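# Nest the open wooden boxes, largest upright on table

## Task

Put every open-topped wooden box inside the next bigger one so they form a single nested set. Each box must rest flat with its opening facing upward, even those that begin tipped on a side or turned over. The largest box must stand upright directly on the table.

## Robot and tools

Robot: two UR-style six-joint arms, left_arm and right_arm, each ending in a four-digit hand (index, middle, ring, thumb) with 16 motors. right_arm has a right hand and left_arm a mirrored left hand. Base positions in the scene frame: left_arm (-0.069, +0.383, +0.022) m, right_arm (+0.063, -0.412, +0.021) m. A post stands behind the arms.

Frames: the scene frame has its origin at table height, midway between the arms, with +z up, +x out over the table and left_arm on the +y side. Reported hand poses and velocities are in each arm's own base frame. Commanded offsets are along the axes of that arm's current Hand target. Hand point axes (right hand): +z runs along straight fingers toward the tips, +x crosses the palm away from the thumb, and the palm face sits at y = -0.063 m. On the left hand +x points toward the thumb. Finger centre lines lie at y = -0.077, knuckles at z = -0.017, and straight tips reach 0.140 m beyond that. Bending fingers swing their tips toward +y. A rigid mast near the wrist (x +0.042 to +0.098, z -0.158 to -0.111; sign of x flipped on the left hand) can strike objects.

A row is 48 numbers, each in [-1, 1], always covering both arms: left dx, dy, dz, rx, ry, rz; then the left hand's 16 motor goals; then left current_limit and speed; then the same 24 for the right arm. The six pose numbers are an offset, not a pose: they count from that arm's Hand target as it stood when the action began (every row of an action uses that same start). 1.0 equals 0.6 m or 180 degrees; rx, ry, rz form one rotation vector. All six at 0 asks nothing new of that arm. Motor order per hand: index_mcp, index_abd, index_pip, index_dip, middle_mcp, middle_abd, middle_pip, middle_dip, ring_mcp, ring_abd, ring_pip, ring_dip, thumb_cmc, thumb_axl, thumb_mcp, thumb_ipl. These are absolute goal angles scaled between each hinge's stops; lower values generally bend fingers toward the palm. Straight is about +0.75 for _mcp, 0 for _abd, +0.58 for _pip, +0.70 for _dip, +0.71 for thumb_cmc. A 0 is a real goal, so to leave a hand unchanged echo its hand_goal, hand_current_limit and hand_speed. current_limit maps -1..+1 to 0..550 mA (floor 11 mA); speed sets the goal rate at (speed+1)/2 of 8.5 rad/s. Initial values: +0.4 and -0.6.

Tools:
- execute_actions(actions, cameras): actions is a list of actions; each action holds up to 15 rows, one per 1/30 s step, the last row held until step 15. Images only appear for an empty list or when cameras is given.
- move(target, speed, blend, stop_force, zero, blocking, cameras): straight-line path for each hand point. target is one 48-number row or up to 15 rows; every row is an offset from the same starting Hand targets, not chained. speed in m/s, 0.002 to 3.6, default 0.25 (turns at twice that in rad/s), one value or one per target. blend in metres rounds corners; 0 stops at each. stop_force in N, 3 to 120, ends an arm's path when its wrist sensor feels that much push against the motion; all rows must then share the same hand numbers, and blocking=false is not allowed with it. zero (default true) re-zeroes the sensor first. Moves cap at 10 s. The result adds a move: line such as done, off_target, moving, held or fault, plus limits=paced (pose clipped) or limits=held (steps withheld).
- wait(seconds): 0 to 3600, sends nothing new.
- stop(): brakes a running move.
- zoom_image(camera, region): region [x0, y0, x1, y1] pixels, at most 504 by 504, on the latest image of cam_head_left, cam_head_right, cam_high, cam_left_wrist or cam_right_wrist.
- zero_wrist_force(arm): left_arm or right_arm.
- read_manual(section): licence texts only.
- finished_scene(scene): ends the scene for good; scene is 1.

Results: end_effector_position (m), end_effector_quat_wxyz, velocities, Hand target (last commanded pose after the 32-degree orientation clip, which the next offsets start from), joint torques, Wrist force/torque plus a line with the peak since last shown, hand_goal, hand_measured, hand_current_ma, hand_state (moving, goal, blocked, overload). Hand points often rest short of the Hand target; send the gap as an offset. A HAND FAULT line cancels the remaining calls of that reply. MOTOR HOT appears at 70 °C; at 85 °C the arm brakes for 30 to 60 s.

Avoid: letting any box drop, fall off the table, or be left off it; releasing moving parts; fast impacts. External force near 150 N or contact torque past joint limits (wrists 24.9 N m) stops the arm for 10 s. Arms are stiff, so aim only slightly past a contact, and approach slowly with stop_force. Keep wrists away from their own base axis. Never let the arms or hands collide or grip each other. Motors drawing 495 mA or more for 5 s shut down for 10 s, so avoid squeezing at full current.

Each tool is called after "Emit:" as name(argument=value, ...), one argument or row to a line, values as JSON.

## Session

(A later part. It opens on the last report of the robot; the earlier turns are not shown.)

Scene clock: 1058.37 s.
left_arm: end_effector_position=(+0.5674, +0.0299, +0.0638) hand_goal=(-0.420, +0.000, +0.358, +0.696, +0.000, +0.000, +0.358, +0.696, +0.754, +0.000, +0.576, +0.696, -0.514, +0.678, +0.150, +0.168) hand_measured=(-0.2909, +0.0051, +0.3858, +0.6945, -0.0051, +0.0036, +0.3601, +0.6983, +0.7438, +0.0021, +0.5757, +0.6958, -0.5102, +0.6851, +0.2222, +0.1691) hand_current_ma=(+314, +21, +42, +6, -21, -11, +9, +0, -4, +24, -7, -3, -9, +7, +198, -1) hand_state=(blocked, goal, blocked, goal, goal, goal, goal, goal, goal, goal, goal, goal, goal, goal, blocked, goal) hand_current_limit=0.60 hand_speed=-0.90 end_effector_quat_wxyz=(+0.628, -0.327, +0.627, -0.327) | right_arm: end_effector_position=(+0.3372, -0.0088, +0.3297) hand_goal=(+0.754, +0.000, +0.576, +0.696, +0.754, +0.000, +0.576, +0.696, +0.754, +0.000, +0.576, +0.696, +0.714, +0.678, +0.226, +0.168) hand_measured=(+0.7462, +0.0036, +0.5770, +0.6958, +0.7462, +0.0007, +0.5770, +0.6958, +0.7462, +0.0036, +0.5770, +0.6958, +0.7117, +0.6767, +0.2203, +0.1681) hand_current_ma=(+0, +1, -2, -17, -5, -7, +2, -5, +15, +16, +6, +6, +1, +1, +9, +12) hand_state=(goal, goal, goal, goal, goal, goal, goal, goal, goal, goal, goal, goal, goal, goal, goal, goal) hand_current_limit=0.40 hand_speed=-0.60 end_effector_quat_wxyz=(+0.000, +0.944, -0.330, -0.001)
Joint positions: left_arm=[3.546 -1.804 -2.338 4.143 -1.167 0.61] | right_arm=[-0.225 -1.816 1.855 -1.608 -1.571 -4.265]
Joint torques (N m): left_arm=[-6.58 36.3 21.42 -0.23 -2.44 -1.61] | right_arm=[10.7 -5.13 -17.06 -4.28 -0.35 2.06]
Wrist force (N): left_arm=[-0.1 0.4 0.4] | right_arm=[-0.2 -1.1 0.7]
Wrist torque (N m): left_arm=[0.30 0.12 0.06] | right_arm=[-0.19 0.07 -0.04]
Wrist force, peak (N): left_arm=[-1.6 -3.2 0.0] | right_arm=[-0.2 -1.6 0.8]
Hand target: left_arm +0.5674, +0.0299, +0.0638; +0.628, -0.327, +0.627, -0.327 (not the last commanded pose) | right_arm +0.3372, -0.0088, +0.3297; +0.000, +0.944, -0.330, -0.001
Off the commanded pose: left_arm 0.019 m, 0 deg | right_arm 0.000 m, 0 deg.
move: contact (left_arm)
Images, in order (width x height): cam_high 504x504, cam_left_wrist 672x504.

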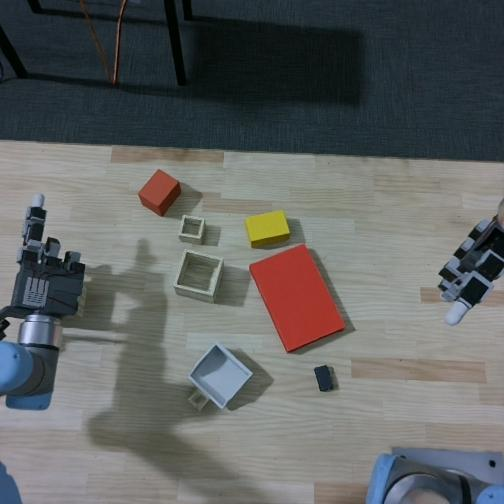

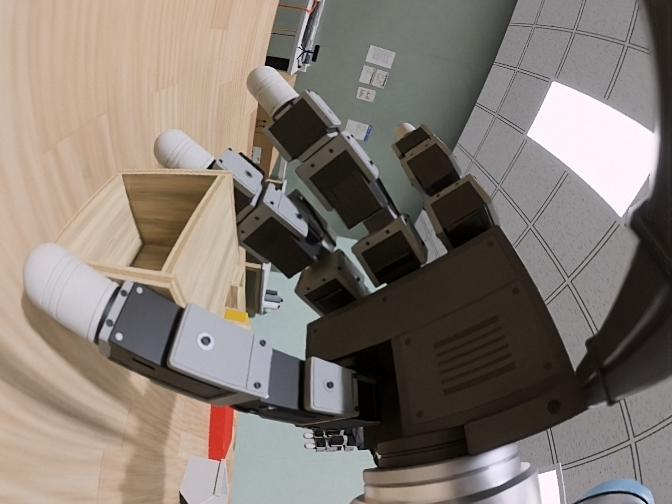

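Emit:
move(
  target=[0.0062,-0.0113,0,0,0,0.0444,-0.42,0,0.3577,0.6957,0.0,0,0.3577,0.6957,0.754,0,0.576,0.696,-0.514,0.678,0.15,0.1676,0.6,-0.9,0,0,0,0,0,0,0.754,0,0.576,0.696,0.754,0,0.576,0.696,0.754,0,0.576,0.696,0.714,0.678,0.226,0.168,0.4,-0.6],
  speed=0.05,
)

Emit:
move(
  target=[0.0227,0.0244,0,0,0,0,-0.42,0,0.3577,0.6957,0.0,0,0.3577,0.6957,0.754,0,0.576,0.696,-0.514,0.678,0.15,0.1676,0.6,-0.9,0,0,0,0,0,0,0.754,0,0.576,0.696,0.754,0,0.576,0.696,0.754,0,0.576,0.696,0.714,0.678,0.226,0.168,0.4,-0.6],
  speed=0.006,
  stop_force=3,
  cameras=["cam_left_wrist","cam_high"],
)

Emit:
zoom_image(
  camera="cam_left_wrist",
  region=[0, 50, 300, 350],
)

Scene clock: 1079.17 s.
left_arm: end_effector_position=(+0.5674, +0.0229, +0.0672) hand_goal=(-0.420, +0.000, +0.358, +0.696, +0.000, +0.000, +0.358, +0.696, +0.754, +0.000, +0.576, +0.696, -0.514, +0.678, +0.150, +0.168) hand_measured=(-0.2909, +0.0051, +0.3845, +0.6945, -0.0051, +0.0036, +0.3601, +0.6983, +0.7438, +0.0021, +0.5757, +0.6958, -0.5090, +0.6851, +0.2222, +0.1691) hand_current_ma=(+316, +6, +40, -3, -19, -5, -7, -11, -20, +14, +0, -13, +12, -4, +191, -7) hand_state=(blocked, goal, blocked, goal, goal, goal, goal, goal, goal, goal, goal, goal, goal, goal, blocked, goal) hand_current_limit=0.60 hand_speed=-0.90 end_effector_quat_wxyz=(+0.649, -0.282, +0.648, -0.282) end_effector_velocity=(+0.000, -0.001, +0.000) end_effector_angular_velocity=(-0.006, +0.000, -0.001) | right_arm: end_effector_position=(+0.3372, -0.0088, +0.3297) hand_goal=(+0.754, +0.000, +0.576, +0.696, +0.754, +0.000, +0.576, +0.696, +0.754, +0.000, +0.576, +0.696, +0.714, +0.678, +0.226, +0.168) hand_measured=(+0.7462, +0.0021, +0.5770, +0.6958, +0.7450, +0.0021, +0.5770, +0.6958, +0.7462, +0.0036, +0.5770, +0.6958, +0.7117, +0.6777, +0.2203, +0.1672) hand_current_ma=(+4, +0, -4, -6, +1, +1, +2, -7, +4, +7, +3, +0, +4, +2, +5, +8) hand_state=(goal, goal, goal, goal, goal, goal, goal, goal, goal, goal, goal, goal, goal, goal, goal, goal) hand_current_limit=0.40 hand_speed=-0.60 end_effector_quat_wxyz=(+0.000, +0.944, -0.330, -0.001)
Joint positions: left_arm=[3.492 -1.81 -2.337 4.148 -1.221 0.75] | right_arm=[-0.225 -1.816 1.855 -1.608 -1.571 -4.265]
Joint velocities: left_arm=[0.001 0 -0.001 0 0.002 -0.006] | right_arm=[within noise]
Joint torques (N m): left_arm=[8.64 14.98 20.88 3.43 1.93 -1.88] | right_arm=[10.88 -4.31 -17.47 -4.24 -0.23 2.1]
Wrist force (N): left_arm=[-0.5 0.3 0.4] | right_arm=[-0.2 -1.4 0.7]
Wrist torque (N m): left_arm=[0.28 0.15 0.00] | right_arm=[-0.22 0.06 -0.04]
Wrist force, peak (N): left_arm=[-0.7 0.1 0.7] | right_arm=[-0.1 -1.6 0.7]
Hand target: left_arm +0.5674, +0.0230, +0.0672; +0.649, -0.282, +0.648, -0.282 | right_arm +0.3372, -0.0088, +0.3297; +0.000, +0.944, -0.330, -0.001
Off the commanded pose: left_arm 0.000 m, 0 deg | right_arm 0.000 m, 0 deg.
move: done

Scene clock: 1081.20 s.
left_arm: end_effector_position=(+0.5674, +0.0230, +0.0620) hand_goal=(-0.420, +0.000, +0.358, +0.696, +0.000, +0.000, +0.358, +0.696, +0.754, +0.000, +0.576, +0.696, -0.514, +0.678, +0.150, +0.168) hand_measured=(-0.2909, +0.0021, +0.3871, +0.6945, -0.0063, +0.0036, +0.3601, +0.6983, +0.7438, +0.0021, +0.5770, +0.6958, -0.5153, +0.6841, +0.2232, +0.1681) hand_current_ma=(+310, -2, +49, -6, -17, +5, -1, -7, -10, +2, -4, +0, -6, +15, +210, -5) hand_state=(blocked, goal, blocked, goal, goal, goal, goal, goal, goal, goal, goal, goal, goal, goal, blocked, goal) hand_current_limit=0.60 hand_speed=-0.90 end_effector_quat_wxyz=(+0.649, -0.282, +0.648, -0.282) | right_arm: end_effector_position=(+0.3372, -0.0088, +0.3297) hand_goal=(+0.754, +0.000, +0.576, +0.696, +0.754, +0.000, +0.576, +0.696, +0.754, +0.000, +0.576, +0.696, +0.714, +0.678, +0.226, +0.168) hand_measured=(+0.7462, +0.0036, +0.5770, +0.6958, +0.7462, +0.0021, +0.5770, +0.6958, +0.7462, +0.0036, +0.5770, +0.6958, +0.7117, +0.6777, +0.2193, +0.1672) hand_current_ma=(+0, -3, -6, -2, -2, -7, -2, -5, +0, +4, +10, +7, +4, +9, +5, +13) hand_state=(goal, goal, goal, goal, goal, goal, goal, goal, goal, goal, goal, goal, goal, goal, goal, goal) hand_current_limit=0.40 hand_speed=-0.60 end_effector_quat_wxyz=(+0.000, +0.944, -0.330, -0.001)
Joint positions: left_arm=[3.492 -1.824 -2.341 4.166 -1.221 0.75] | right_arm=[-0.225 -1.816 1.855 -1.608 -1.571 -4.265]
Joint torques (N m): left_arm=[10.2 37.08 21.69 -0.44 2.08 -1.93] | right_arm=[11.56 -4.57 -17.68 -4.22 -0.29 2.07]
Wrist force (N): left_arm=[-0.7 0.1 0.3] | right_arm=[-0.3 -1.1 0.8]
Wrist torque (N m): left_arm=[0.29 0.17 0.05] | right_arm=[-0.19 0.07 -0.04]
Wrist force, peak (N): left_arm=[-2.6 -2.3 0.4] | right_arm=[-0.2 -1.6 0.7]
Hand target: left_arm +0.5674, +0.0230, +0.0620; +0.649, -0.282, +0.648, -0.282 (not the last commanded pose) | right_arm +0.3372, -0.0088, +0.3297; +0.000, +0.944, -0.330, -0.001
Off the commanded pose: left_arm 0.015 m, 0 deg | right_arm 0.000 m, 0 deg.
move: contact (left_arm)
Images, in order (width x height): cam_high 504x504, cam_left_wrist 672x504.

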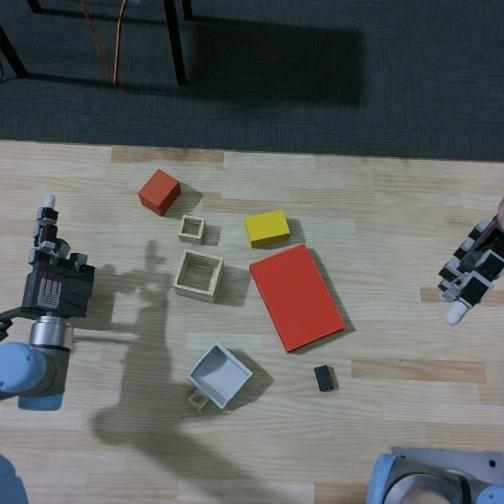

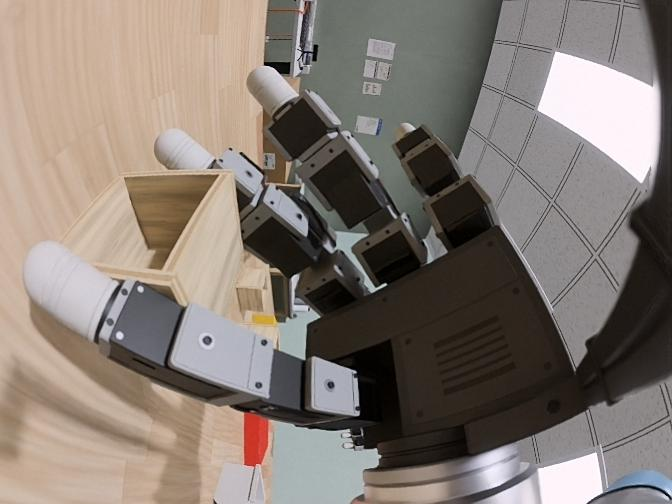

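Scaled by 1.680 from the camera's image (finer frame: 960x720).

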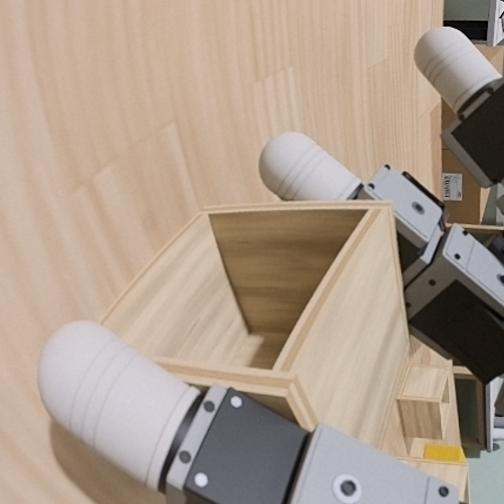

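Emit:
move(
  target=[0.0227,0.0244,0,0,0,0,-0.42,0,0.3577,0.6957,0.0,0,0.3577,0.6957,0.754,0,0.576,0.696,-0.514,0.678,0.15,0.1676,0.6,-0.9,0,0,0,0,0,0,0.754,0,0.576,0.696,0.754,0,0.576,0.696,0.754,0,0.576,0.696,0.714,0.678,0.226,0.168,0.4,-0.6],
  speed=0.004,
  stop_force=5,
  cameras=["cam_left_wrist","cam_high"],
)

Emit:
zoom_image(
  camera="cam_left_wrist",
  region=[0, 50, 300, 350],
)

Scene clock: 1089.57 s.
left_arm: end_effector_position=(+0.5674, +0.0230, +0.0501) hand_goal=(-0.420, +0.000, +0.358, +0.696, +0.000, +0.000, +0.358, +0.696, +0.754, +0.000, +0.576, +0.696, -0.514, +0.678, +0.150, +0.168) hand_measured=(-0.2897, -0.0023, +0.3858, +0.6945, -0.0051, +0.0036, +0.3614, +0.6983, +0.7438, +0.0021, +0.5757, +0.6958, -0.5165, +0.6851, +0.2222, +0.1672) hand_current_ma=(+321, +2, +40, -14, -18, -2, +21, +17, -7, +5, -13, +5, +2, -5, +193, -10) hand_state=(blocked, goal, blocked, goal, goal, goal, goal, goal, goal, goal, goal, goal, goal, goal, blocked, goal) hand_current_limit=0.60 hand_speed=-0.90 end_effector_quat_wxyz=(+0.649, -0.282, +0.648, -0.282) | right_arm: end_effector_position=(+0.3372, -0.0088, +0.3297) hand_goal=(+0.754, +0.000, +0.576, +0.696, +0.754, +0.000, +0.576, +0.696, +0.754, +0.000, +0.576, +0.696, +0.714, +0.678, +0.226, +0.168) hand_measured=(+0.7462, +0.0036, +0.5770, +0.6958, +0.7450, +0.0007, +0.5770, +0.6971, +0.7462, +0.0036, +0.5770, +0.6958, +0.7117, +0.6767, +0.2212, +0.1681) hand_current_ma=(-3, +2, -7, -16, -3, -4, -8, -4, +3, +7, +2, +3, +1, +6, -3, +2) hand_state=(goal, goal, goal, goal, goal, goal, goal, goal, goal, goal, goal, goal, goal, goal, goal, goal) hand_current_limit=0.40 hand_speed=-0.60 end_effector_quat_wxyz=(+0.000, +0.944, -0.330, -0.001)
Joint positions: left_arm=[3.492 -1.858 -2.348 4.207 -1.221 0.75] | right_arm=[-0.225 -1.816 1.855 -1.608 -1.571 -4.265]
Joint torques (N m): left_arm=[8.91 37.3 18.11 0.66 1.54 -1.1] | right_arm=[10.99 -4.55 -18.08 -4.29 -0.34 2.01]
Wrist force (N): left_arm=[-1.4 -0.5 0.4] | right_arm=[-0.1 -1.1 0.7]
Wrist torque (N m): left_arm=[0.27 0.18 0.02] | right_arm=[-0.18 0.05 -0.03]
Wrist force, peak (N): left_arm=[-3.9 -4.1 1.8] | right_arm=[-0.5 -1.6 0.7]
Hand target: left_arm +0.5674, +0.0230, +0.0501; +0.649, -0.282, +0.648, -0.282 (not the last commanded pose) | right_arm +0.3372, -0.0088, +0.3297; +0.000, +0.944, -0.330, -0.001
Off the commanded pose: left_arm 0.008 m, 0 deg | right_arm 0.000 m, 0 deg.
move: contact (left_arm)
Images, in order (width x height): cam_high 504x504, cam_left_wrist 672x504.

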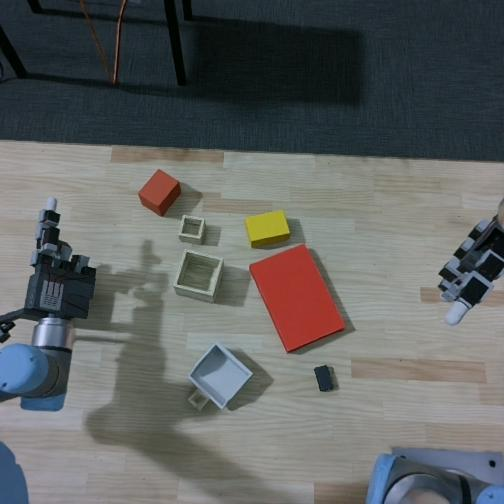

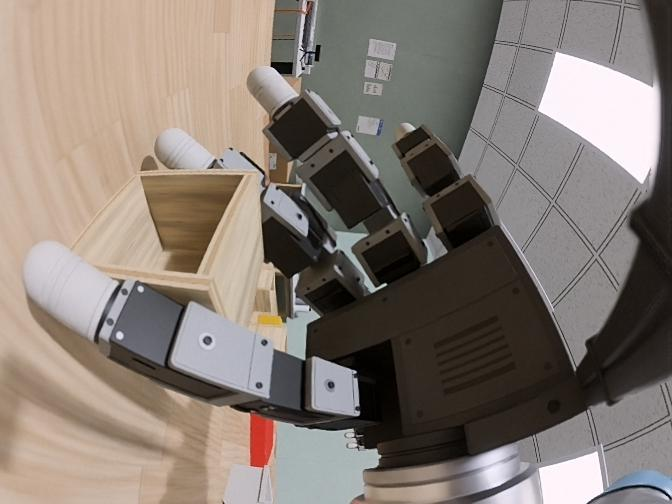

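Scaled by 1.680 from the camera's image (finer frame: 960x720).

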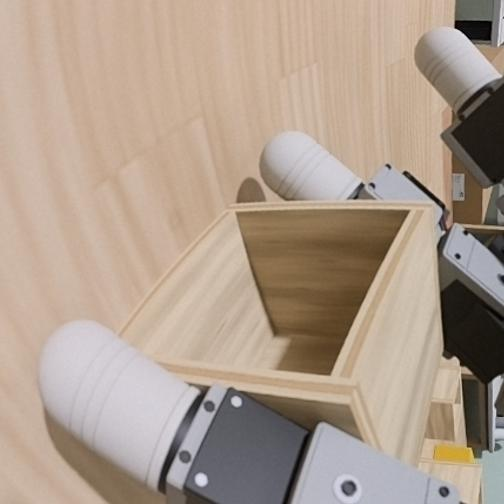

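Emit:
move(
  target=[0,0,0,0,0,0,-0.29,0,0.3577,0.6957,0.0,0,0.3577,0.6957,0.754,0,0.576,0.696,-0.514,0.678,0.225,0.1676,0.6,-0.95,0,0,0,0,0,0,0.754,0,0.576,0.696,0.754,0,0.576,0.696,0.754,0,0.576,0.696,0.714,0.678,0.226,0.168,0.4,-0.6],
  speed=0.05,
)

Emit:
move(
  target=[0,0,0,0,0,0,0.0,0,0.3577,0.6957,0.0,0,0.3577,0.6957,0.754,0,0.576,0.696,-0.514,0.678,0.3146,0.1676,0.6,-0.9,0,0,0,0,0,0,0.754,0,0.576,0.696,0.754,0,0.576,0.696,0.754,0,0.576,0.696,0.714,0.678,0.226,0.168,0.4,-0.6],
  speed=0.05,
  cameras=["cam_left_wrist","cam_high"],
)

Emit:
zoom_image(
  camera="cam_left_wrist",
  region=[0, 50, 300, 350],
)

Scene clock: 1108.97 s.
left_arm: end_effector_position=(+0.5674, +0.0230, +0.0501) hand_goal=(-0.290, +0.000, +0.358, +0.696, +0.000, +0.000, +0.358, +0.696, +0.754, +0.000, +0.576, +0.696, -0.514, +0.678, +0.226, +0.168) hand_measured=(-0.2861, +0.0021, +0.3691, +0.6983, -0.0051, +0.0036, +0.3601, +0.6983, +0.7450, +0.0021, +0.5770, +0.6958, -0.5115, +0.6851, +0.2331, +0.1662) hand_current_ma=(+9, +11, +7, +1, -9, -18, +20, +11, -18, -4, -7, +10, +11, -2, +11, -16) hand_state=(goal, goal, goal, goal, goal, goal, goal, goal, goal, goal, goal, goal, goal, goal, goal, goal) hand_current_limit=0.60 hand_speed=-0.95 end_effector_quat_wxyz=(+0.649, -0.282, +0.648, -0.282) | right_arm: end_effector_position=(+0.3372, -0.0088, +0.3297) hand_goal=(+0.754, +0.000, +0.576, +0.696, +0.754, +0.000, +0.576, +0.696, +0.754, +0.000, +0.576, +0.696, +0.714, +0.678, +0.226, +0.168) hand_measured=(+0.7462, +0.0036, +0.5770, +0.6958, +0.7462, +0.0007, +0.5770, +0.6958, +0.7462, +0.0036, +0.5770, +0.6958, +0.7104, +0.6767, +0.2193, +0.1672) hand_current_ma=(-3, -4, -2, -6, +6, +2, -7, -13, +5, +1, +13, +9, +8, +4, +8, +13) hand_state=(goal, goal, goal, goal, goal, goal, goal, goal, goal, goal, goal, goal, goal, goal, goal, goal) hand_current_limit=0.40 hand_speed=-0.60 end_effector_quat_wxyz=(+0.000, +0.944, -0.330, -0.001)
Joint positions: left_arm=[3.492 -1.858 -2.348 4.207 -1.221 0.75] | right_arm=[-0.225 -1.816 1.855 -1.608 -1.571 -4.265]
Joint torques (N m): left_arm=[3.53 36.07 18.19 3.68 1.61 -1.37] | right_arm=[11.31 -4.75 -17.83 -4.29 -0.37 2.1]
Wrist force (N): left_arm=[-1.2 -0.3 0.3] | right_arm=[-0.4 -1.3 0.5]
Wrist torque (N m): left_arm=[0.27 0.21 -0.01] | right_arm=[-0.20 0.09 -0.06]
Wrist force, peak (N): left_arm=[-2.3 -1.5 1.4] | right_arm=[-0.3 -1.5 0.8]
Hand target: left_arm +0.5674, +0.0230, +0.0501; +0.649, -0.282, +0.648, -0.282 | right_arm +0.3372, -0.0088, +0.3297; +0.000, +0.944, -0.330, -0.001
Off the commanded pose: left_arm 0.000 m, 0 deg | right_arm 0.000 m, 0 deg.
move: done

Scene clock: 1110.10 s.
left_arm: end_effector_position=(+0.5674, +0.0230, +0.0501) hand_goal=(+0.000, +0.000, +0.358, +0.696, +0.000, +0.000, +0.358, +0.696, +0.754, +0.000, +0.576, +0.696, -0.514, +0.678, +0.314, +0.168) hand_measured=(-0.0147, +0.0021, +0.3588, +0.6971, -0.0051, +0.0036, +0.3601, +0.6983, +0.7438, +0.0036, +0.5770, +0.6958, -0.5102, +0.6777, +0.3103, +0.1662) hand_current_ma=(-28, +5, -4, +19, -16, -1, +1, +3, -5, +31, +8, +2, +7, -1, -3, +4) hand_state=(goal, goal, goal, goal, goal, goal, goal, goal, goal, goal, goal, goal, goal, goal, goal, goal) hand_current_limit=0.60 hand_speed=-0.90 end_effector_quat_wxyz=(+0.649, -0.282, +0.648, -0.282) | right_arm: end_effector_position=(+0.3372, -0.0088, +0.3297) hand_goal=(+0.754, +0.000, +0.576, +0.696, +0.754, +0.000, +0.576, +0.696, +0.754, +0.000, +0.576, +0.696, +0.714, +0.678, +0.226, +0.168) hand_measured=(+0.7462, +0.0021, +0.5757, +0.6958, +0.7462, +0.0021, +0.5770, +0.6958, +0.7462, +0.0051, +0.5770, +0.6971, +0.7117, +0.6777, +0.2203, +0.1672) hand_current_ma=(-1, +0, +0, -7, +1, -5, +11, -6, -2, +2, +1, +2, +8, +9, +3, +17) hand_state=(goal, goal, goal, goal, goal, goal, goal, goal, goal, goal, goal, goal, goal, goal, goal, goal) hand_current_limit=0.40 hand_speed=-0.60 end_effector_quat_wxyz=(+0.000, +0.944, -0.330, -0.001)
Joint positions: left_arm=[3.492 -1.858 -2.348 4.207 -1.221 0.75] | right_arm=[-0.225 -1.816 1.855 -1.608 -1.571 -4.265]
Joint torques (N m): left_arm=[1.46 32.28 19.91 3.24 1.62 -1.54] | right_arm=[10.36 -4.95 -18.01 -4.26 -0.33 2.01]
Wrist force (N): left_arm=[-1.1 -0.1 0.2] | right_arm=[-0.4 -1.3 0.8]
Wrist torque (N m): left_arm=[0.28 0.21 0.00] | right_arm=[-0.21 0.10 -0.06]
Wrist force, peak (N): left_arm=[-1.0 -0.2 0.6] | right_arm=[-0.5 -1.5 0.7]
Hand target: left_arm +0.5674, +0.0230, +0.0501; +0.649, -0.282, +0.648, -0.282 | right_arm +0.3372, -0.0088, +0.3297; +0.000, +0.944, -0.330, -0.001
Off the commanded pose: left_arm 0.000 m, 0 deg | right_arm 0.000 m, 0 deg.
move: done
Images, in order (width x height): cam_high 504x504, cam_left_wrist 672x504.

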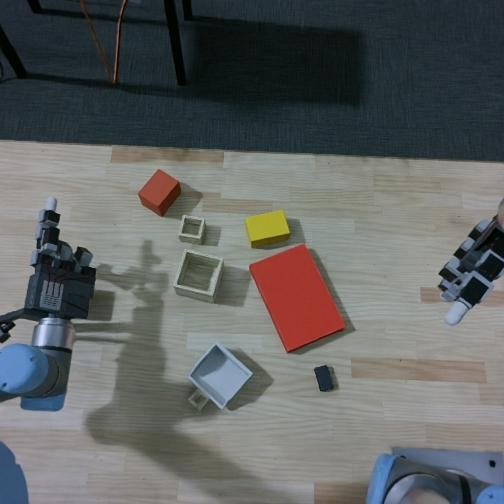

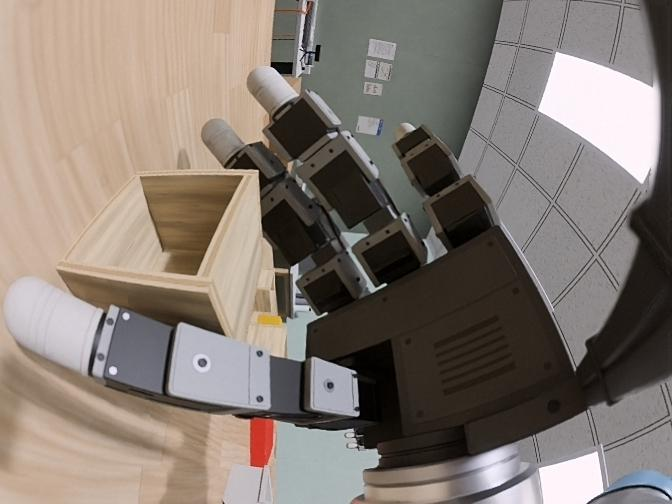

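Scaled by 1.680 from the camera's image (finer frame: 960x720).

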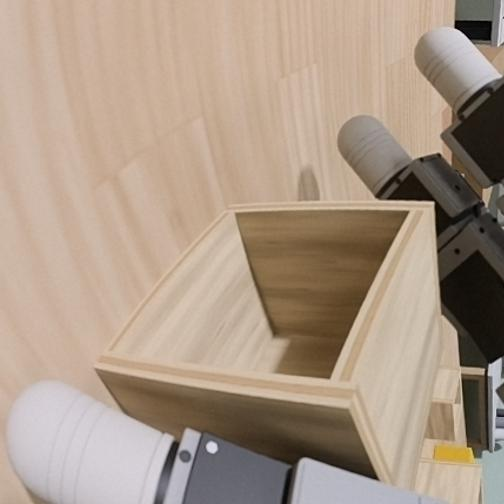

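Emit:
move(
  target=[
    [-0.1137,-0.1218,0,0,0,0,0.0,0,0.3577,0.6957,0.0,0,0.3577,0.6957,0.754,0,0.576,0.696,-0.514,0.678,0.3146,0.1676,0.6,-0.8,0,0,0,0,0,0,0.754,0,0.576,0.696,0.754,0,0.576,0.696,0.754,0,0.576,0.696,0.714,0.678,0.226,0.168,0.4,-0.6],
    [-0.11,-0.123,0.0063,0,0,-0.2778,0.0,0,0.3577,0.6957,0.0,0.15,0.3577,0.6957,0.754,0,0.576,0.696,-0.6286,0.678,0.3146,0.1676,0.6,-0.8,0,0,0,0,0,0,0.754,0,0.576,0.696,0.754,0,0.576,0.696,0.754,0,0.576,0.696,0.714,0.678,0.226,0.168,0.4,-0.6],
  ],
  speed=[0.1,0.25],
  cameras=["cam_left_wrist","cam_high"],
)

Emit:
zoom_image(
  camera="cam_left_wrist",
  region=[0, 0, 300, 300],
)

Emit:
zoom_image(
  camera="cam_high",
  region=[0, 190, 160, 350],
)

Scene clock: 1135.17 s.
left_arm: end_effector_position=(+0.5711, +0.0210, +0.1491) hand_goal=(+0.000, +0.000, +0.358, +0.696, +0.000, +0.150, +0.358, +0.696, +0.754, +0.000, +0.576, +0.696, -0.628, +0.678, +0.314, +0.168) hand_measured=(-0.0147, -0.0008, +0.3588, +0.6971, -0.0051, +0.1428, +0.3601, +0.6996, +0.7438, -0.0008, +0.5757, +0.6958, -0.6295, +0.6809, +0.3093, +0.1662) hand_current_ma=(-34, -9, -1, +3, -16, -5, +15, -1, -9, -1, -13, -3, +4, +2, +9, +1) hand_state=(goal, goal, goal, goal, goal, goal, goal, goal, goal, goal, goal, goal, goal, goal, goal, goal) hand_current_limit=0.60 hand_speed=-0.80 end_effector_quat_wxyz=(-0.469, +0.530, -0.468, +0.530) | right_arm: end_effector_position=(+0.3372, -0.0088, +0.3297) hand_goal=(+0.754, +0.000, +0.576, +0.696, +0.754, +0.000, +0.576, +0.696, +0.754, +0.000, +0.576, +0.696, +0.714, +0.678, +0.226, +0.168) hand_measured=(+0.7462, +0.0036, +0.5770, +0.6971, +0.7450, +0.0021, +0.5757, +0.6958, +0.7462, +0.0036, +0.5770, +0.6958, +0.7129, +0.6777, +0.2203, +0.1681) hand_current_ma=(-5, +4, +4, -7, +10, -5, +4, -12, +8, +9, +4, +1, +5, +19, +9, +3) hand_state=(goal, goal, goal, goal, goal, goal, goal, goal, goal, goal, goal, goal, goal, goal, goal, goal) hand_current_limit=0.40 hand_speed=-0.60 end_effector_quat_wxyz=(+0.000, +0.944, -0.330, -0.001)
Joint positions: left_arm=[3.694 -1.623 -2.232 3.857 -1.019 -0.123] | right_arm=[-0.225 -1.816 1.855 -1.608 -1.571 -4.265]
Joint torques (N m): left_arm=[-9.48 33.27 10.51 -0.59 -2.44 -2.37] | right_arm=[10.5 -4.79 -18.08 -4.24 -0.29 2]
Wrist force (N): left_arm=[0.5 -0.2 0.2] | right_arm=[-0.4 -1.3 0.8]
Wrist torque (N m): left_arm=[0.27 0.05 -0.07] | right_arm=[-0.22 0.08 -0.05]
Wrist force, peak (N): left_arm=[-1.9 -1.2 0.3] | right_arm=[-0.2 -1.6 0.8]
Hand target: left_arm +0.5711, +0.0210, +0.1491; -0.469, +0.530, -0.468, +0.530 | right_arm +0.3372, -0.0088, +0.3297; +0.000, +0.944, -0.330, -0.001
Off the commanded pose: left_arm 0.000 m, 0 deg | right_arm 0.000 m, 0 deg.
move: done
Images, in order (width x height): cam_high 504x504, cam_left_wrist 672x504.

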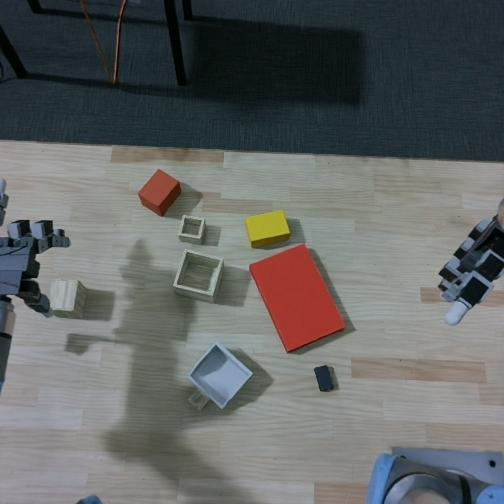

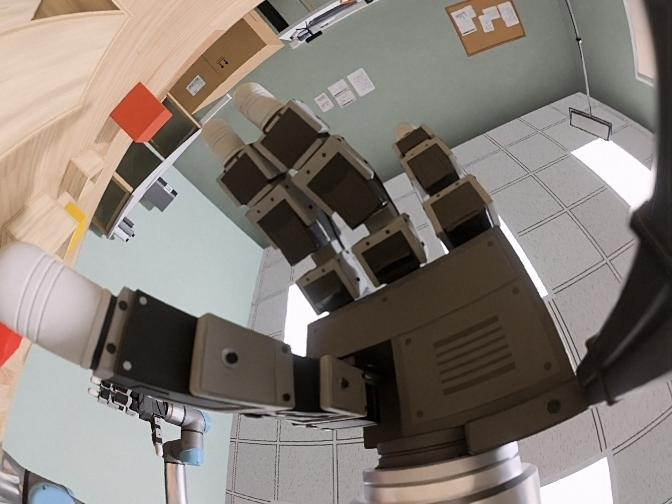

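Scaled by 1.680 from the camera's image (finer frame: 960x720).

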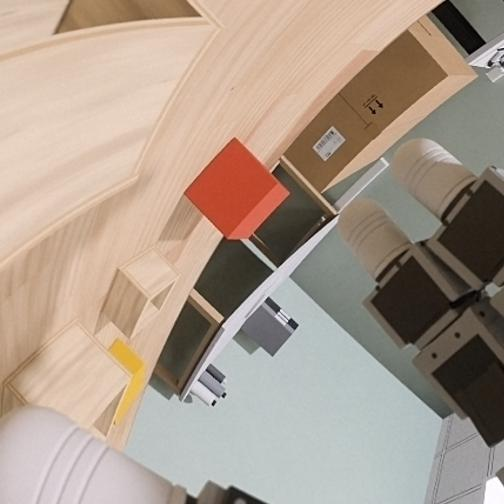

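Scaled by 3.150 from the camera's image (finer frame: 720x720).

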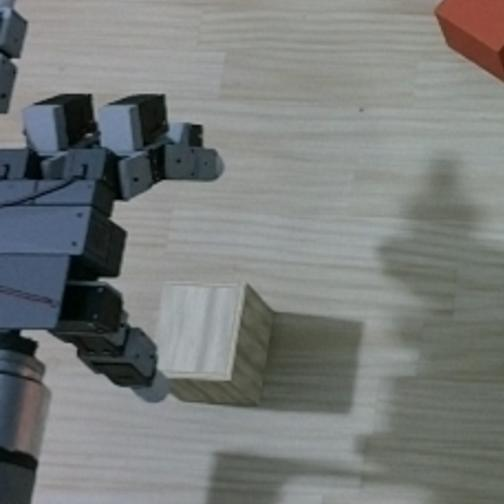

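Emit:
move(
  target=[-0.0173,0.1406,-0.005,0,0,0,0.0,0,0.3577,0.6957,0.0,0.15,0.3577,0.6957,0.754,0,0.576,0.696,-0.6286,0.678,0.3146,0.1676,0.6,-0.8,0,0,0,0,0,0,0.754,0,0.576,0.696,0.754,0,0.576,0.696,0.754,0,0.576,0.696,0.714,0.678,0.226,0.168,0.4,-0.6],
  speed=0.03,
  stop_force=4,
  cameras=["cam_left_wrist","cam_high"],
)

Emit:
zoom_image(
  camera="cam_left_wrist",
  region=[0, 50, 300, 350],
)

Scene clock: 1148.10 s.
left_arm: end_effector_position=(+0.5682, +0.0210, +0.0641) hand_goal=(+0.000, +0.000, +0.358, +0.696, +0.000, +0.150, +0.358, +0.696, +0.754, +0.000, +0.576, +0.696, -0.628, +0.678, +0.314, +0.168) hand_measured=(-0.0147, -0.0023, +0.3588, +0.6971, -0.0063, +0.1413, +0.3601, +0.6983, +0.7438, -0.0023, +0.5757, +0.6958, -0.6295, +0.6820, +0.3103, +0.1653) hand_current_ma=(-27, -1, +9, -5, -24, -1, +5, -17, -10, +8, -8, +3, +6, -11, +8, -11) hand_state=(goal, goal, goal, goal, goal, goal, goal, goal, goal, goal, goal, goal, goal, goal, goal, goal) hand_current_limit=0.60 hand_speed=-0.80 end_effector_quat_wxyz=(-0.469, +0.530, -0.468, +0.530) | right_arm: end_effector_position=(+0.3372, -0.0088, +0.3297) hand_goal=(+0.754, +0.000, +0.576, +0.696, +0.754, +0.000, +0.576, +0.696, +0.754, +0.000, +0.576, +0.696, +0.714, +0.678, +0.226, +0.168) hand_measured=(+0.7462, +0.0021, +0.5757, +0.6971, +0.7450, +0.0007, +0.5770, +0.6971, +0.7462, +0.0051, +0.5770, +0.6958, +0.7117, +0.6767, +0.2203, +0.1672) hand_current_ma=(-8, +0, -2, -9, -5, -9, +5, -7, +6, +12, +1, +2, +8, +8, +7, +6) hand_state=(goal, goal, goal, goal, goal, goal, goal, goal, goal, goal, goal, goal, goal, goal, goal, goal) hand_current_limit=0.40 hand_speed=-0.60 end_effector_quat_wxyz=(+0.000, +0.944, -0.330, -0.001)
Joint positions: left_arm=[3.699 -1.816 -2.324 4.141 -1.014 -0.123] | right_arm=[-0.225 -1.816 1.855 -1.608 -1.571 -4.265]
Joint torques (N m): left_arm=[4.51 38.26 21.56 -0.29 1.05 -2.43] | right_arm=[11.14 -4.29 -18.03 -4.19 -0.37 2.04]
Wrist force (N): left_arm=[0.6 -0.3 -0.3] | right_arm=[-0.5 -1.4 0.9]
Wrist torque (N m): left_arm=[0.29 0.02 -0.07] | right_arm=[-0.25 0.09 -0.07]
Wrist force, peak (N): left_arm=[0.8 -0.9 0.1] | right_arm=[-0.2 -1.6 0.8]
Hand target: left_arm +0.5682, +0.0209, +0.0641; -0.469, +0.530, -0.468, +0.530 | right_arm +0.3372, -0.0088, +0.3297; +0.000, +0.944, -0.330, -0.001
Off the commanded pose: left_arm 0.000 m, 0 deg | right_arm 0.000 m, 0 deg.
move: done
Images, in order (width x height): cam_high 504x504, cam_left_wrist 672x504.

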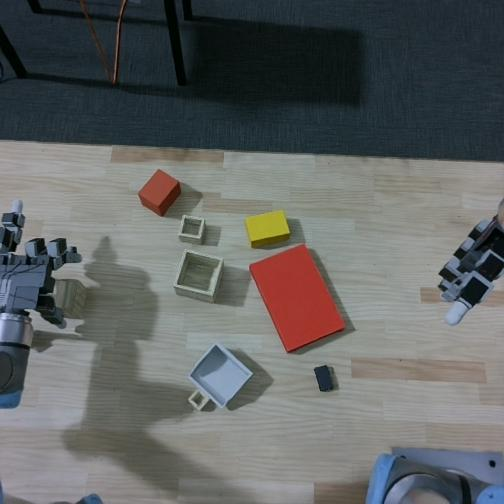

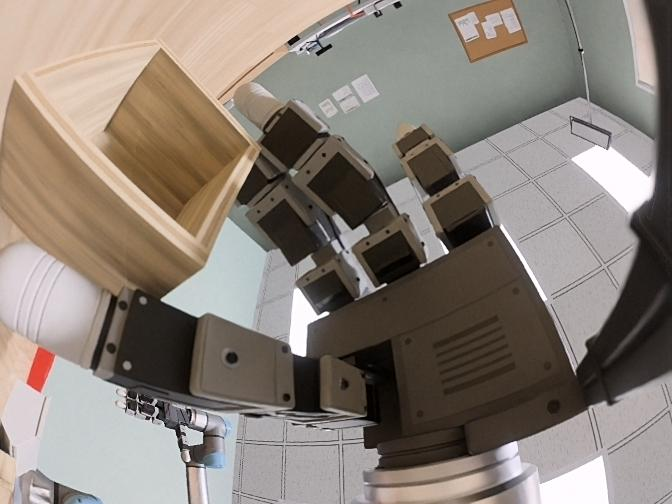

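Scaled by 1.680 from the camera's image (finer frame: 960x720).

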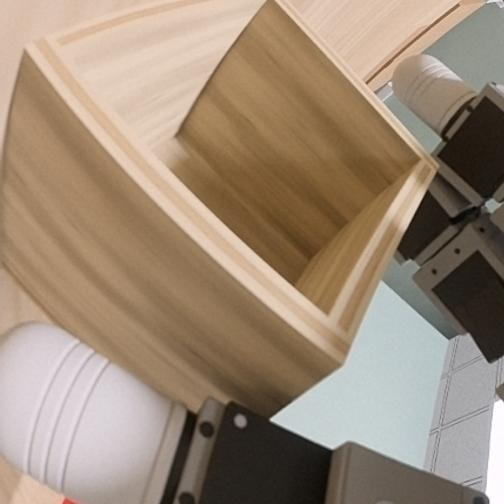

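Emit:
move(
  target=[-0.0097,-0.0042,-0.0038,0,0,0,0.0,0,0.3577,0.6957,0.0,0.15,0.3577,0.6957,0.754,0,0.576,0.696,-0.6286,0.678,0.3146,0.1676,0.6,-0.8,0,0,0,0,0,0,0.754,0,0.576,0.696,0.754,0,0.576,0.696,0.754,0,0.576,0.696,0.714,0.678,0.226,0.168,0.4,-0.6],
  speed=0.03,
)

Emit:
move(
  target=[0,0,0,0,0,0,-0.233,0,0.3577,0.6957,-0.233,0.15,0.3577,0.6957,0.754,0,0.576,0.696,-0.6286,0.678,0.2247,0.1676,0.6,-0.9,0,0,0,0,0,0,0.754,0,0.576,0.696,0.754,0,0.576,0.696,0.754,0,0.576,0.696,0.714,0.678,0.226,0.168,0.4,-0.6],
  speed=0.05,
)

Emit:
move(
  target=[0,0,0,0,0,0,-0.342,0,0.3577,0.6957,-0.342,0.15,0.3577,0.6957,0.754,0,0.576,0.696,-0.6286,0.678,0.2,0.1676,0.6,-0.9,0,0,0,0,0,0,0.754,0,0.576,0.696,0.754,0,0.576,0.696,0.754,0,0.576,0.696,0.714,0.678,0.226,0.168,0.4,-0.6],
  speed=0.05,
  cameras=["cam_left_wrist","cam_high"],
)

Emit:
zoom_image(
  camera="cam_left_wrist",
  region=[0, 50, 300, 350],
)

Scene clock: 1165.17 s.
left_arm: end_effector_position=(+0.5658, +0.0271, +0.0660) hand_goal=(+0.000, +0.000, +0.358, +0.696, +0.000, +0.150, +0.358, +0.696, +0.754, +0.000, +0.576, +0.696, -0.628, +0.678, +0.314, +0.168) hand_measured=(-0.0135, -0.0023, +0.3588, +0.6971, -0.0063, +0.1428, +0.3601, +0.6983, +0.7438, -0.0023, +0.5757, +0.6958, -0.6295, +0.6820, +0.3093, +0.1662) hand_current_ma=(-24, +15, +0, +8, -26, -6, +10, -5, -4, +12, -8, -9, +2, -5, -11, -6) hand_state=(goal, goal, goal, goal, goal, goal, goal, goal, goal, goal, goal, goal, goal, goal, goal, goal) hand_current_limit=0.60 hand_speed=-0.80 end_effector_quat_wxyz=(-0.469, +0.529, -0.468, +0.530) end_effector_velocity=(+0.001, +0.000, +0.000) end_effector_angular_velocity=(+0.001, +0.000, +0.002) | right_arm: end_effector_position=(+0.3372, -0.0088, +0.3297) hand_goal=(+0.754, +0.000, +0.576, +0.696, +0.754, +0.000, +0.576, +0.696, +0.754, +0.000, +0.576, +0.696, +0.714, +0.678, +0.226, +0.168) hand_measured=(+0.7462, +0.0021, +0.5770, +0.6958, +0.7462, +0.0021, +0.5757, +0.6958, +0.7462, +0.0036, +0.5770, +0.6958, +0.7117, +0.6777, +0.2203, +0.1681) hand_current_ma=(-6, -6, +1, -10, +7, -10, +2, -11, +3, +5, +3, +9, +6, +11, +7, +2) hand_state=(goal, goal, goal, goal, goal, goal, goal, goal, goal, goal, goal, goal, goal, goal, goal, goal) hand_current_limit=0.40 hand_speed=-0.60 end_effector_quat_wxyz=(+0.000, +0.944, -0.330, -0.001)
Joint positions: left_arm=[3.719 -1.808 -2.326 4.136 -0.994 -0.123] | right_arm=[-0.225 -1.816 1.855 -1.608 -1.571 -4.265]
Joint velocities: left_arm=[-0.003 -0.001 0.001 0 -0.005 0] | right_arm=[within noise]
Joint torques (N m): left_arm=[-9.17 15.27 10.09 2.19 -2.71 -2.41] | right_arm=[11.09 -4.61 -18.12 -4.24 -0.32 2.01]
Wrist force (N): left_arm=[0.5 -0.5 -0.2] | right_arm=[-0.2 -1.2 0.4]
Wrist torque (N m): left_arm=[0.25 0.04 -0.06] | right_arm=[-0.18 0.08 -0.05]
Wrist force, peak (N): left_arm=[1.1 -0.5 -0.3] | right_arm=[-0.5 -1.6 0.7]
Hand target: left_arm +0.5659, +0.0270, +0.0659; -0.469, +0.530, -0.468, +0.530 | right_arm +0.3372, -0.0088, +0.3297; +0.000, +0.944, -0.330, -0.001
Off the commanded pose: left_arm 0.000 m, 0 deg | right_arm 0.000 m, 0 deg.
move: done

Scene clock: 1166.10 s.
left_arm: end_effector_position=(+0.5659, +0.0270, +0.0659) hand_goal=(-0.232, +0.000, +0.358, +0.696, -0.232, +0.150, +0.358, +0.696, +0.754, +0.000, +0.576, +0.696, -0.628, +0.678, +0.224, +0.168) hand_measured=(-0.2354, -0.0023, +0.3601, +0.6971, -0.2354, +0.1428, +0.3601, +0.6983, +0.7438, -0.0023, +0.5757, +0.6958, -0.6295, +0.6820, +0.2272, +0.1662) hand_current_ma=(-13, +21, -6, -8, -14, +8, -6, +0, -2, +18, -1, +4, +17, -1, +3, -6) hand_state=(goal, goal, goal, goal, goal, goal, goal, goal, goal, goal, goal, goal, goal, goal, goal, goal) hand_current_limit=0.60 hand_speed=-0.90 end_effector_quat_wxyz=(-0.469, +0.530, -0.468, +0.530) | right_arm: end_effector_position=(+0.3372, -0.0088, +0.3297) hand_goal=(+0.754, +0.000, +0.576, +0.696, +0.754, +0.000, +0.576, +0.696, +0.754, +0.000, +0.576, +0.696, +0.714, +0.678, +0.226, +0.168) hand_measured=(+0.7462, +0.0036, +0.5770, +0.6958, +0.7450, +0.0021, +0.5770, +0.6971, +0.7450, +0.0051, +0.5770, +0.6958, +0.7117, +0.6767, +0.2203, +0.1681) hand_current_ma=(-2, -6, -12, -5, +5, +0, +3, -8, +3, +8, +6, +4, +2, +8, +4, +4) hand_state=(goal, goal, goal, goal, goal, goal, goal, goal, goal, goal, goal, goal, goal, goal, goal, goal) hand_current_limit=0.40 hand_speed=-0.60 end_effector_quat_wxyz=(+0.000, +0.944, -0.330, -0.001)
Joint positions: left_arm=[3.719 -1.809 -2.326 4.136 -0.994 -0.123] | right_arm=[-0.225 -1.816 1.855 -1.608 -1.571 -4.265]
Joint torques (N m): left_arm=[-9.01 11.68 19.39 3.81 -2.48 -2.24] | right_arm=[11.07 -4.43 -17.88 -4.28 -0.31 2.06]
Wrist force (N): left_arm=[0.6 -0.4 -0.2] | right_arm=[-0.5 -1.4 0.5]
Wrist torque (N m): left_arm=[0.28 0.03 -0.05] | right_arm=[-0.22 0.10 -0.08]
Wrist force, peak (N): left_arm=[0.8 -0.5 -0.3] | right_arm=[-0.2 -1.7 0.7]
Hand target: left_arm +0.5659, +0.0270, +0.0659; -0.469, +0.530, -0.468, +0.530 | right_arm +0.3372, -0.0088, +0.3297; +0.000, +0.944, -0.330, -0.001
Off the commanded pose: left_arm 0.000 m, 0 deg | right_arm 0.000 m, 0 deg.
move: done

Scene clock: 1166.67 s.
left_arm: end_effector_position=(+0.5659, +0.0270, +0.0659) hand_goal=(-0.342, +0.000, +0.358, +0.696, -0.342, +0.150, +0.358, +0.696, +0.754, +0.000, +0.576, +0.696, -0.628, +0.678, +0.200, +0.168) hand_measured=(-0.2885, -0.0008, +0.3704, +0.6983, -0.2837, +0.1428, +0.3729, +0.6996, +0.7438, -0.0008, +0.5757, +0.6958, -0.6270, +0.6809, +0.2262, +0.1719) hand_current_ma=(+93, +3, +12, +0, +102, +0, +15, -4, -1, -5, -19, +16, +10, -12, +63, +13) hand_state=(blocked, goal, goal, goal, blocked, goal, goal, goal, goal, goal, goal, goal, goal, goal, blocked, goal) hand_current_limit=0.60 hand_speed=-0.90 end_effector_quat_wxyz=(-0.469, +0.530, -0.468, +0.530) | right_arm: end_effector_position=(+0.3372, -0.0088, +0.3297) hand_goal=(+0.754, +0.000, +0.576, +0.696, +0.754, +0.000, +0.576, +0.696, +0.754, +0.000, +0.576, +0.696, +0.714, +0.678, +0.226, +0.168) hand_measured=(+0.7462, +0.0036, +0.5770, +0.6971, +0.7450, +0.0021, +0.5770, +0.6958, +0.7462, +0.0036, +0.5770, +0.6958, +0.7117, +0.6777, +0.2203, +0.1672) hand_current_ma=(-1, +4, -3, +0, +1, -6, +1, -15, +17, +10, +6, +2, +3, +7, +0, +13) hand_state=(goal, goal, goal, goal, goal, goal, goal, goal, goal, goal, goal, goal, goal, goal, goal, goal) hand_current_limit=0.40 hand_speed=-0.60 end_effector_quat_wxyz=(+0.000, +0.944, -0.330, -0.001)
Joint positions: left_arm=[3.719 -1.809 -2.326 4.136 -0.994 -0.123] | right_arm=[-0.225 -1.816 1.855 -1.608 -1.571 -4.265]
Joint torques (N m): left_arm=[-9.27 9.95 19.68 3.41 -2.16 -2.07] | right_arm=[11.24 -4.76 -18.3 -4.19 -0.39 2.08]
Wrist force (N): left_arm=[0.6 -0.6 0.2] | right_arm=[-0.2 -1.5 0.8]
Wrist torque (N m): left_arm=[0.28 0.03 -0.06] | right_arm=[-0.24 0.06 -0.05]
Wrist force, peak (N): left_arm=[0.8 -1.4 0.3] | right_arm=[-0.3 -1.7 0.6]
Hand target: left_arm +0.5659, +0.0270, +0.0659; -0.469, +0.530, -0.468, +0.530 | right_arm +0.3372, -0.0088, +0.3297; +0.000, +0.944, -0.330, -0.001
Off the commanded pose: left_arm 0.000 m, 0 deg | right_arm 0.000 m, 0 deg.
move: done
Images, in order (width x height): cam_high 504x504, cam_left_wrist 672x504.

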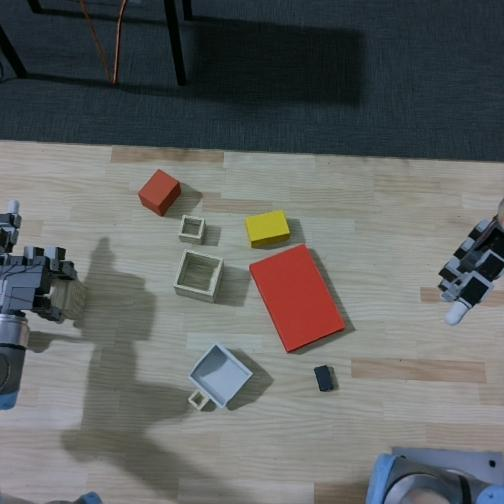

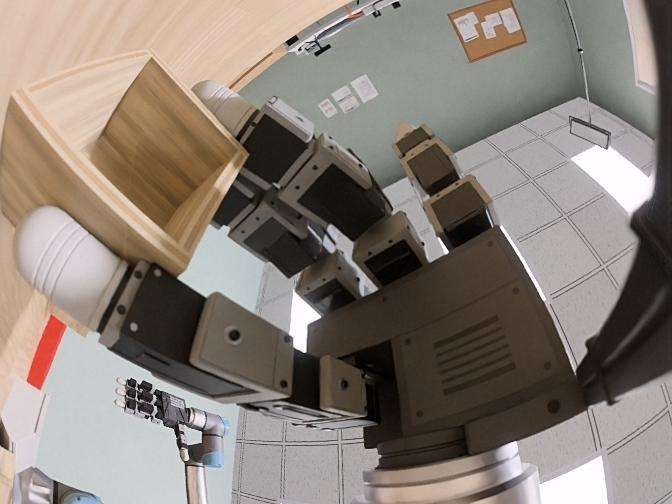

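Scaled by 1.680 from the camera's image (finer frame: 960x720).

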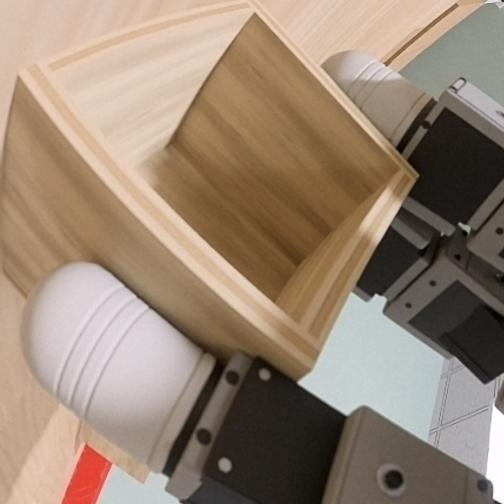

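Emit:
move(
  target=[0,0,0,0,0,0,-0.40,0,0.3577,0.6957,-0.40,0.15,0.3577,0.6957,0.754,0,0.576,0.696,-0.6286,0.678,0.135,0.1676,0.6,-0.9,0,0,0,0,0,0,0.754,0,0.576,0.696,0.754,0,0.576,0.696,0.754,0,0.576,0.696,0.714,0.678,0.226,0.168,0.4,-0.6],
  speed=0.05,
)

Emit:
move(
  target=[
    [0.0152,-0.124,0,0,0,0,-0.40,0,0.3577,0.6957,-0.40,0.15,0.3577,0.6957,0.754,0,0.576,0.696,-0.6286,0.678,0.135,0.1676,0.6,-0.9,0,0,0,0,0,0,0.754,0,0.576,0.696,0.754,0,0.576,0.696,0.754,0,0.576,0.696,0.714,0.678,0.226,0.168,0.4,-0.6],
    [0.1158,-0.0815,0,0,0,0.5,-0.40,0,0.3577,0.6957,-0.40,0.15,0.3577,0.6957,0.754,0,0.576,0.696,-0.6286,0.678,0.135,0.1676,0.6,-0.9,0,0,0,0,0,0,0.754,0,0.576,0.696,0.754,0,0.576,0.696,0.754,0,0.576,0.696,0.714,0.678,0.226,0.168,0.4,-0.6],
  ],
  speed=[0.06,0.2],
  blend=[0.005,0],
  cameras=["cam_left_wrist","cam_high"],
)

Emit:
zoom_image(
  camera="cam_left_wrist",
  region=[0, 50, 300, 350],
)

Emit:
zoom_image(
  camera="cam_high",
  region=[0, 190, 160, 350],
)

Scene clock: 1176.93 s.
left_arm: end_effector_position=(+0.5659, +0.0270, +0.0659) hand_goal=(-0.400, +0.000, +0.358, +0.696, -0.400, +0.150, +0.358, +0.696, +0.754, +0.000, +0.576, +0.696, -0.628, +0.678, +0.136, +0.168) hand_measured=(-0.2969, -0.0008, +0.3819, +0.6996, -0.2933, +0.1413, +0.3871, +0.7009, +0.7438, -0.0008, +0.5757, +0.6958, -0.6258, +0.6809, +0.2272, +0.1767) hand_current_ma=(+240, +21, +21, +2, +233, -14, +46, +9, +5, +15, -11, -2, +13, +9, +275, +4) hand_state=(blocked, goal, blocked, goal, blocked, goal, blocked, goal, goal, goal, goal, goal, goal, goal, blocked, goal) hand_current_limit=0.60 hand_speed=-0.90 end_effector_quat_wxyz=(-0.469, +0.530, -0.468, +0.530) | right_arm: end_effector_position=(+0.3372, -0.0088, +0.3297) hand_goal=(+0.754, +0.000, +0.576, +0.696, +0.754, +0.000, +0.576, +0.696, +0.754, +0.000, +0.576, +0.696, +0.714, +0.678, +0.226, +0.168) hand_measured=(+0.7450, +0.0036, +0.5770, +0.6958, +0.7450, +0.0007, +0.5770, +0.6945, +0.7462, +0.0051, +0.5770, +0.6971, +0.7117, +0.6767, +0.2203, +0.1681) hand_current_ma=(-7, +6, -2, -12, +1, +1, +2, -7, +4, +8, -3, +3, +10, +17, +8, +12) hand_state=(goal, goal, goal, goal, goal, goal, goal, goal, goal, goal, goal, goal, goal, goal, goal, goal) hand_current_limit=0.40 hand_speed=-0.60 end_effector_quat_wxyz=(+0.000, +0.944, -0.330, -0.001)
Joint positions: left_arm=[3.719 -1.809 -2.326 4.136 -0.994 -0.123] | right_arm=[-0.225 -1.816 1.855 -1.608 -1.571 -4.265]
Joint torques (N m): left_arm=[-7.27 11.86 19.98 0.37 -1.57 -1.8] | right_arm=[11.03 -4.94 -18.27 -4.2 -0.34 1.96]
Wrist force (N): left_arm=[0.3 -2.1 0.4] | right_arm=[-0.5 -1.1 0.7]
Wrist torque (N m): left_arm=[0.14 0.05 -0.06] | right_arm=[-0.19 0.10 -0.07]
Wrist force, peak (N): left_arm=[0.6 -2.4 0.6] | right_arm=[-0.4 -1.5 0.9]
Hand target: left_arm +0.5659, +0.0270, +0.0659; -0.469, +0.530, -0.468, +0.530 | right_arm +0.3372, -0.0088, +0.3297; +0.000, +0.944, -0.330, -0.001
Off the commanded pose: left_arm 0.000 m, 0 deg | right_arm 0.000 m, 0 deg.
move: done

Scene clock: 1182.60 s.
left_arm: end_effector_position=(+0.5658, -0.0360, +0.1228) hand_goal=(-0.400, +0.000, +0.358, +0.696, -0.400, +0.150, +0.358, +0.696, +0.754, +0.000, +0.576, +0.696, -0.628, +0.678, +0.136, +0.168) hand_measured=(-0.2993, +0.0095, +0.3819, +0.7009, -0.2969, +0.1501, +0.3871, +0.7009, +0.7474, +0.0036, +0.5757, +0.6958, -0.6120, +0.6809, +0.2282, +0.1815) hand_current_ma=(+225, +2, +25, +11, +223, -2, +43, +9, +4, +5, +7, +21, +33, -7, +261, +10) hand_state=(blocked, goal, blocked, goal, blocked, goal, blocked, goal, goal, goal, goal, goal, goal, goal, blocked, goal) hand_current_limit=0.60 hand_speed=-0.90 end_effector_quat_wxyz=(+0.706, -0.044, +0.705, -0.043) | right_arm: end_effector_position=(+0.3372, -0.0088, +0.3297) hand_goal=(+0.754, +0.000, +0.576, +0.696, +0.754, +0.000, +0.576, +0.696, +0.754, +0.000, +0.576, +0.696, +0.714, +0.678, +0.226, +0.168) hand_measured=(+0.7462, +0.0036, +0.5770, +0.6958, +0.7462, +0.0007, +0.5770, +0.6958, +0.7462, +0.0036, +0.5757, +0.6958, +0.7117, +0.6767, +0.2203, +0.1681) hand_current_ma=(-2, -14, -7, -7, +3, -6, +7, -1, +15, +9, +13, -2, +8, +12, -3, +7) hand_state=(goal, goal, goal, goal, goal, goal, goal, goal, goal, goal, goal, goal, goal, goal, goal, goal) hand_current_limit=0.40 hand_speed=-0.60 end_effector_quat_wxyz=(+0.000, +0.944, -0.330, -0.001)
Joint positions: left_arm=[3.188 -1.815 -2.279 4.095 -1.524 1.448] | right_arm=[-0.225 -1.816 1.855 -1.608 -1.571 -4.265]
Joint torques (N m): left_arm=[10.72 37.65 7.61 -0.07 2.22 1.49] | right_arm=[10.56 -4.48 -18.42 -4.23 -0.38 2.08]
Wrist force (N): left_arm=[-1.3 -0.1 1.6] | right_arm=[-0.4 -1.3 0.5]
Wrist torque (N m): left_arm=[0.14 0.28 -0.06] | right_arm=[-0.19 0.10 -0.06]
Wrist force, peak (N): left_arm=[0.8 -2.1 0.2] | right_arm=[-0.1 -1.6 0.7]
Hand target: left_arm +0.5659, -0.0360, +0.1229; +0.706, -0.043, +0.705, -0.043 | right_arm +0.3372, -0.0088, +0.3297; +0.000, +0.944, -0.330, -0.001
Off the commanded pose: left_arm 0.000 m, 0 deg | right_arm 0.000 m, 0 deg.
move: done
Images, in order (width x height): cam_high 504x504, cam_left_wrist 672x504.

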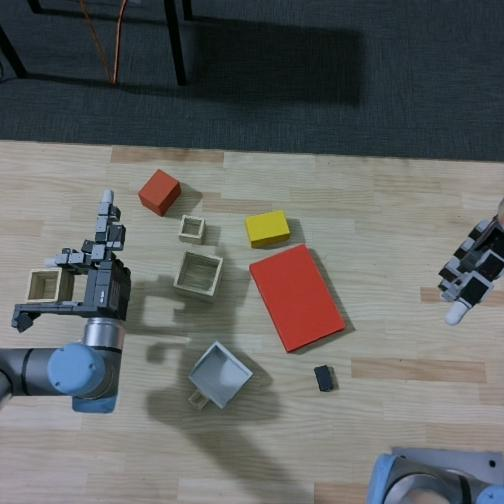

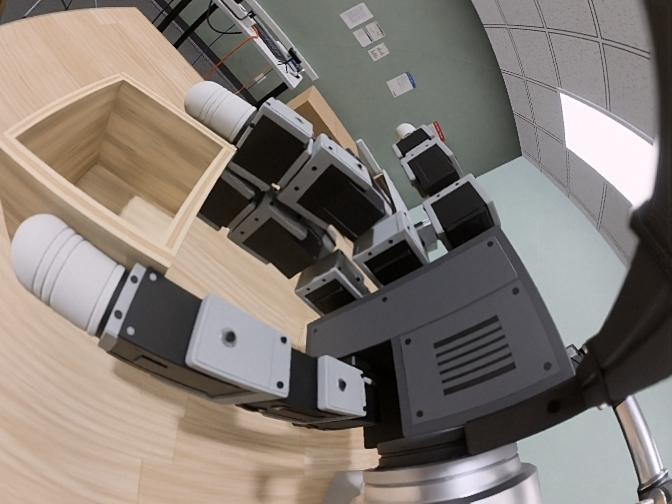

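Scaled by 1.680 from the camera's image (finer frame: 960x720).

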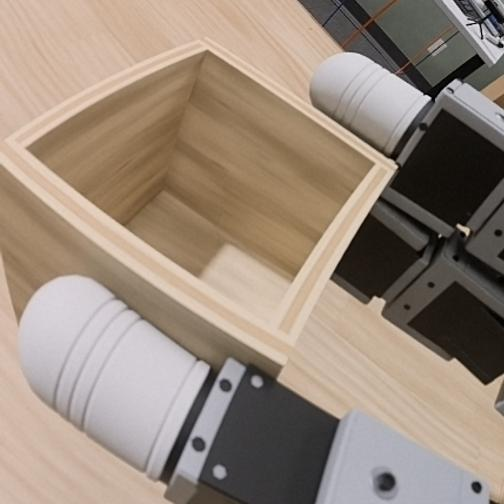

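Scaled by 3.150 from the camera's image (finer frame: 720x720).

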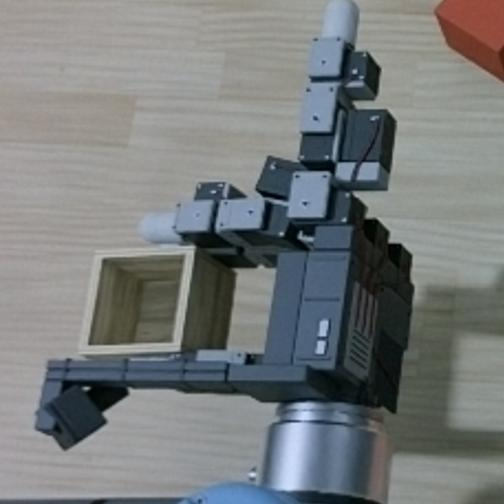

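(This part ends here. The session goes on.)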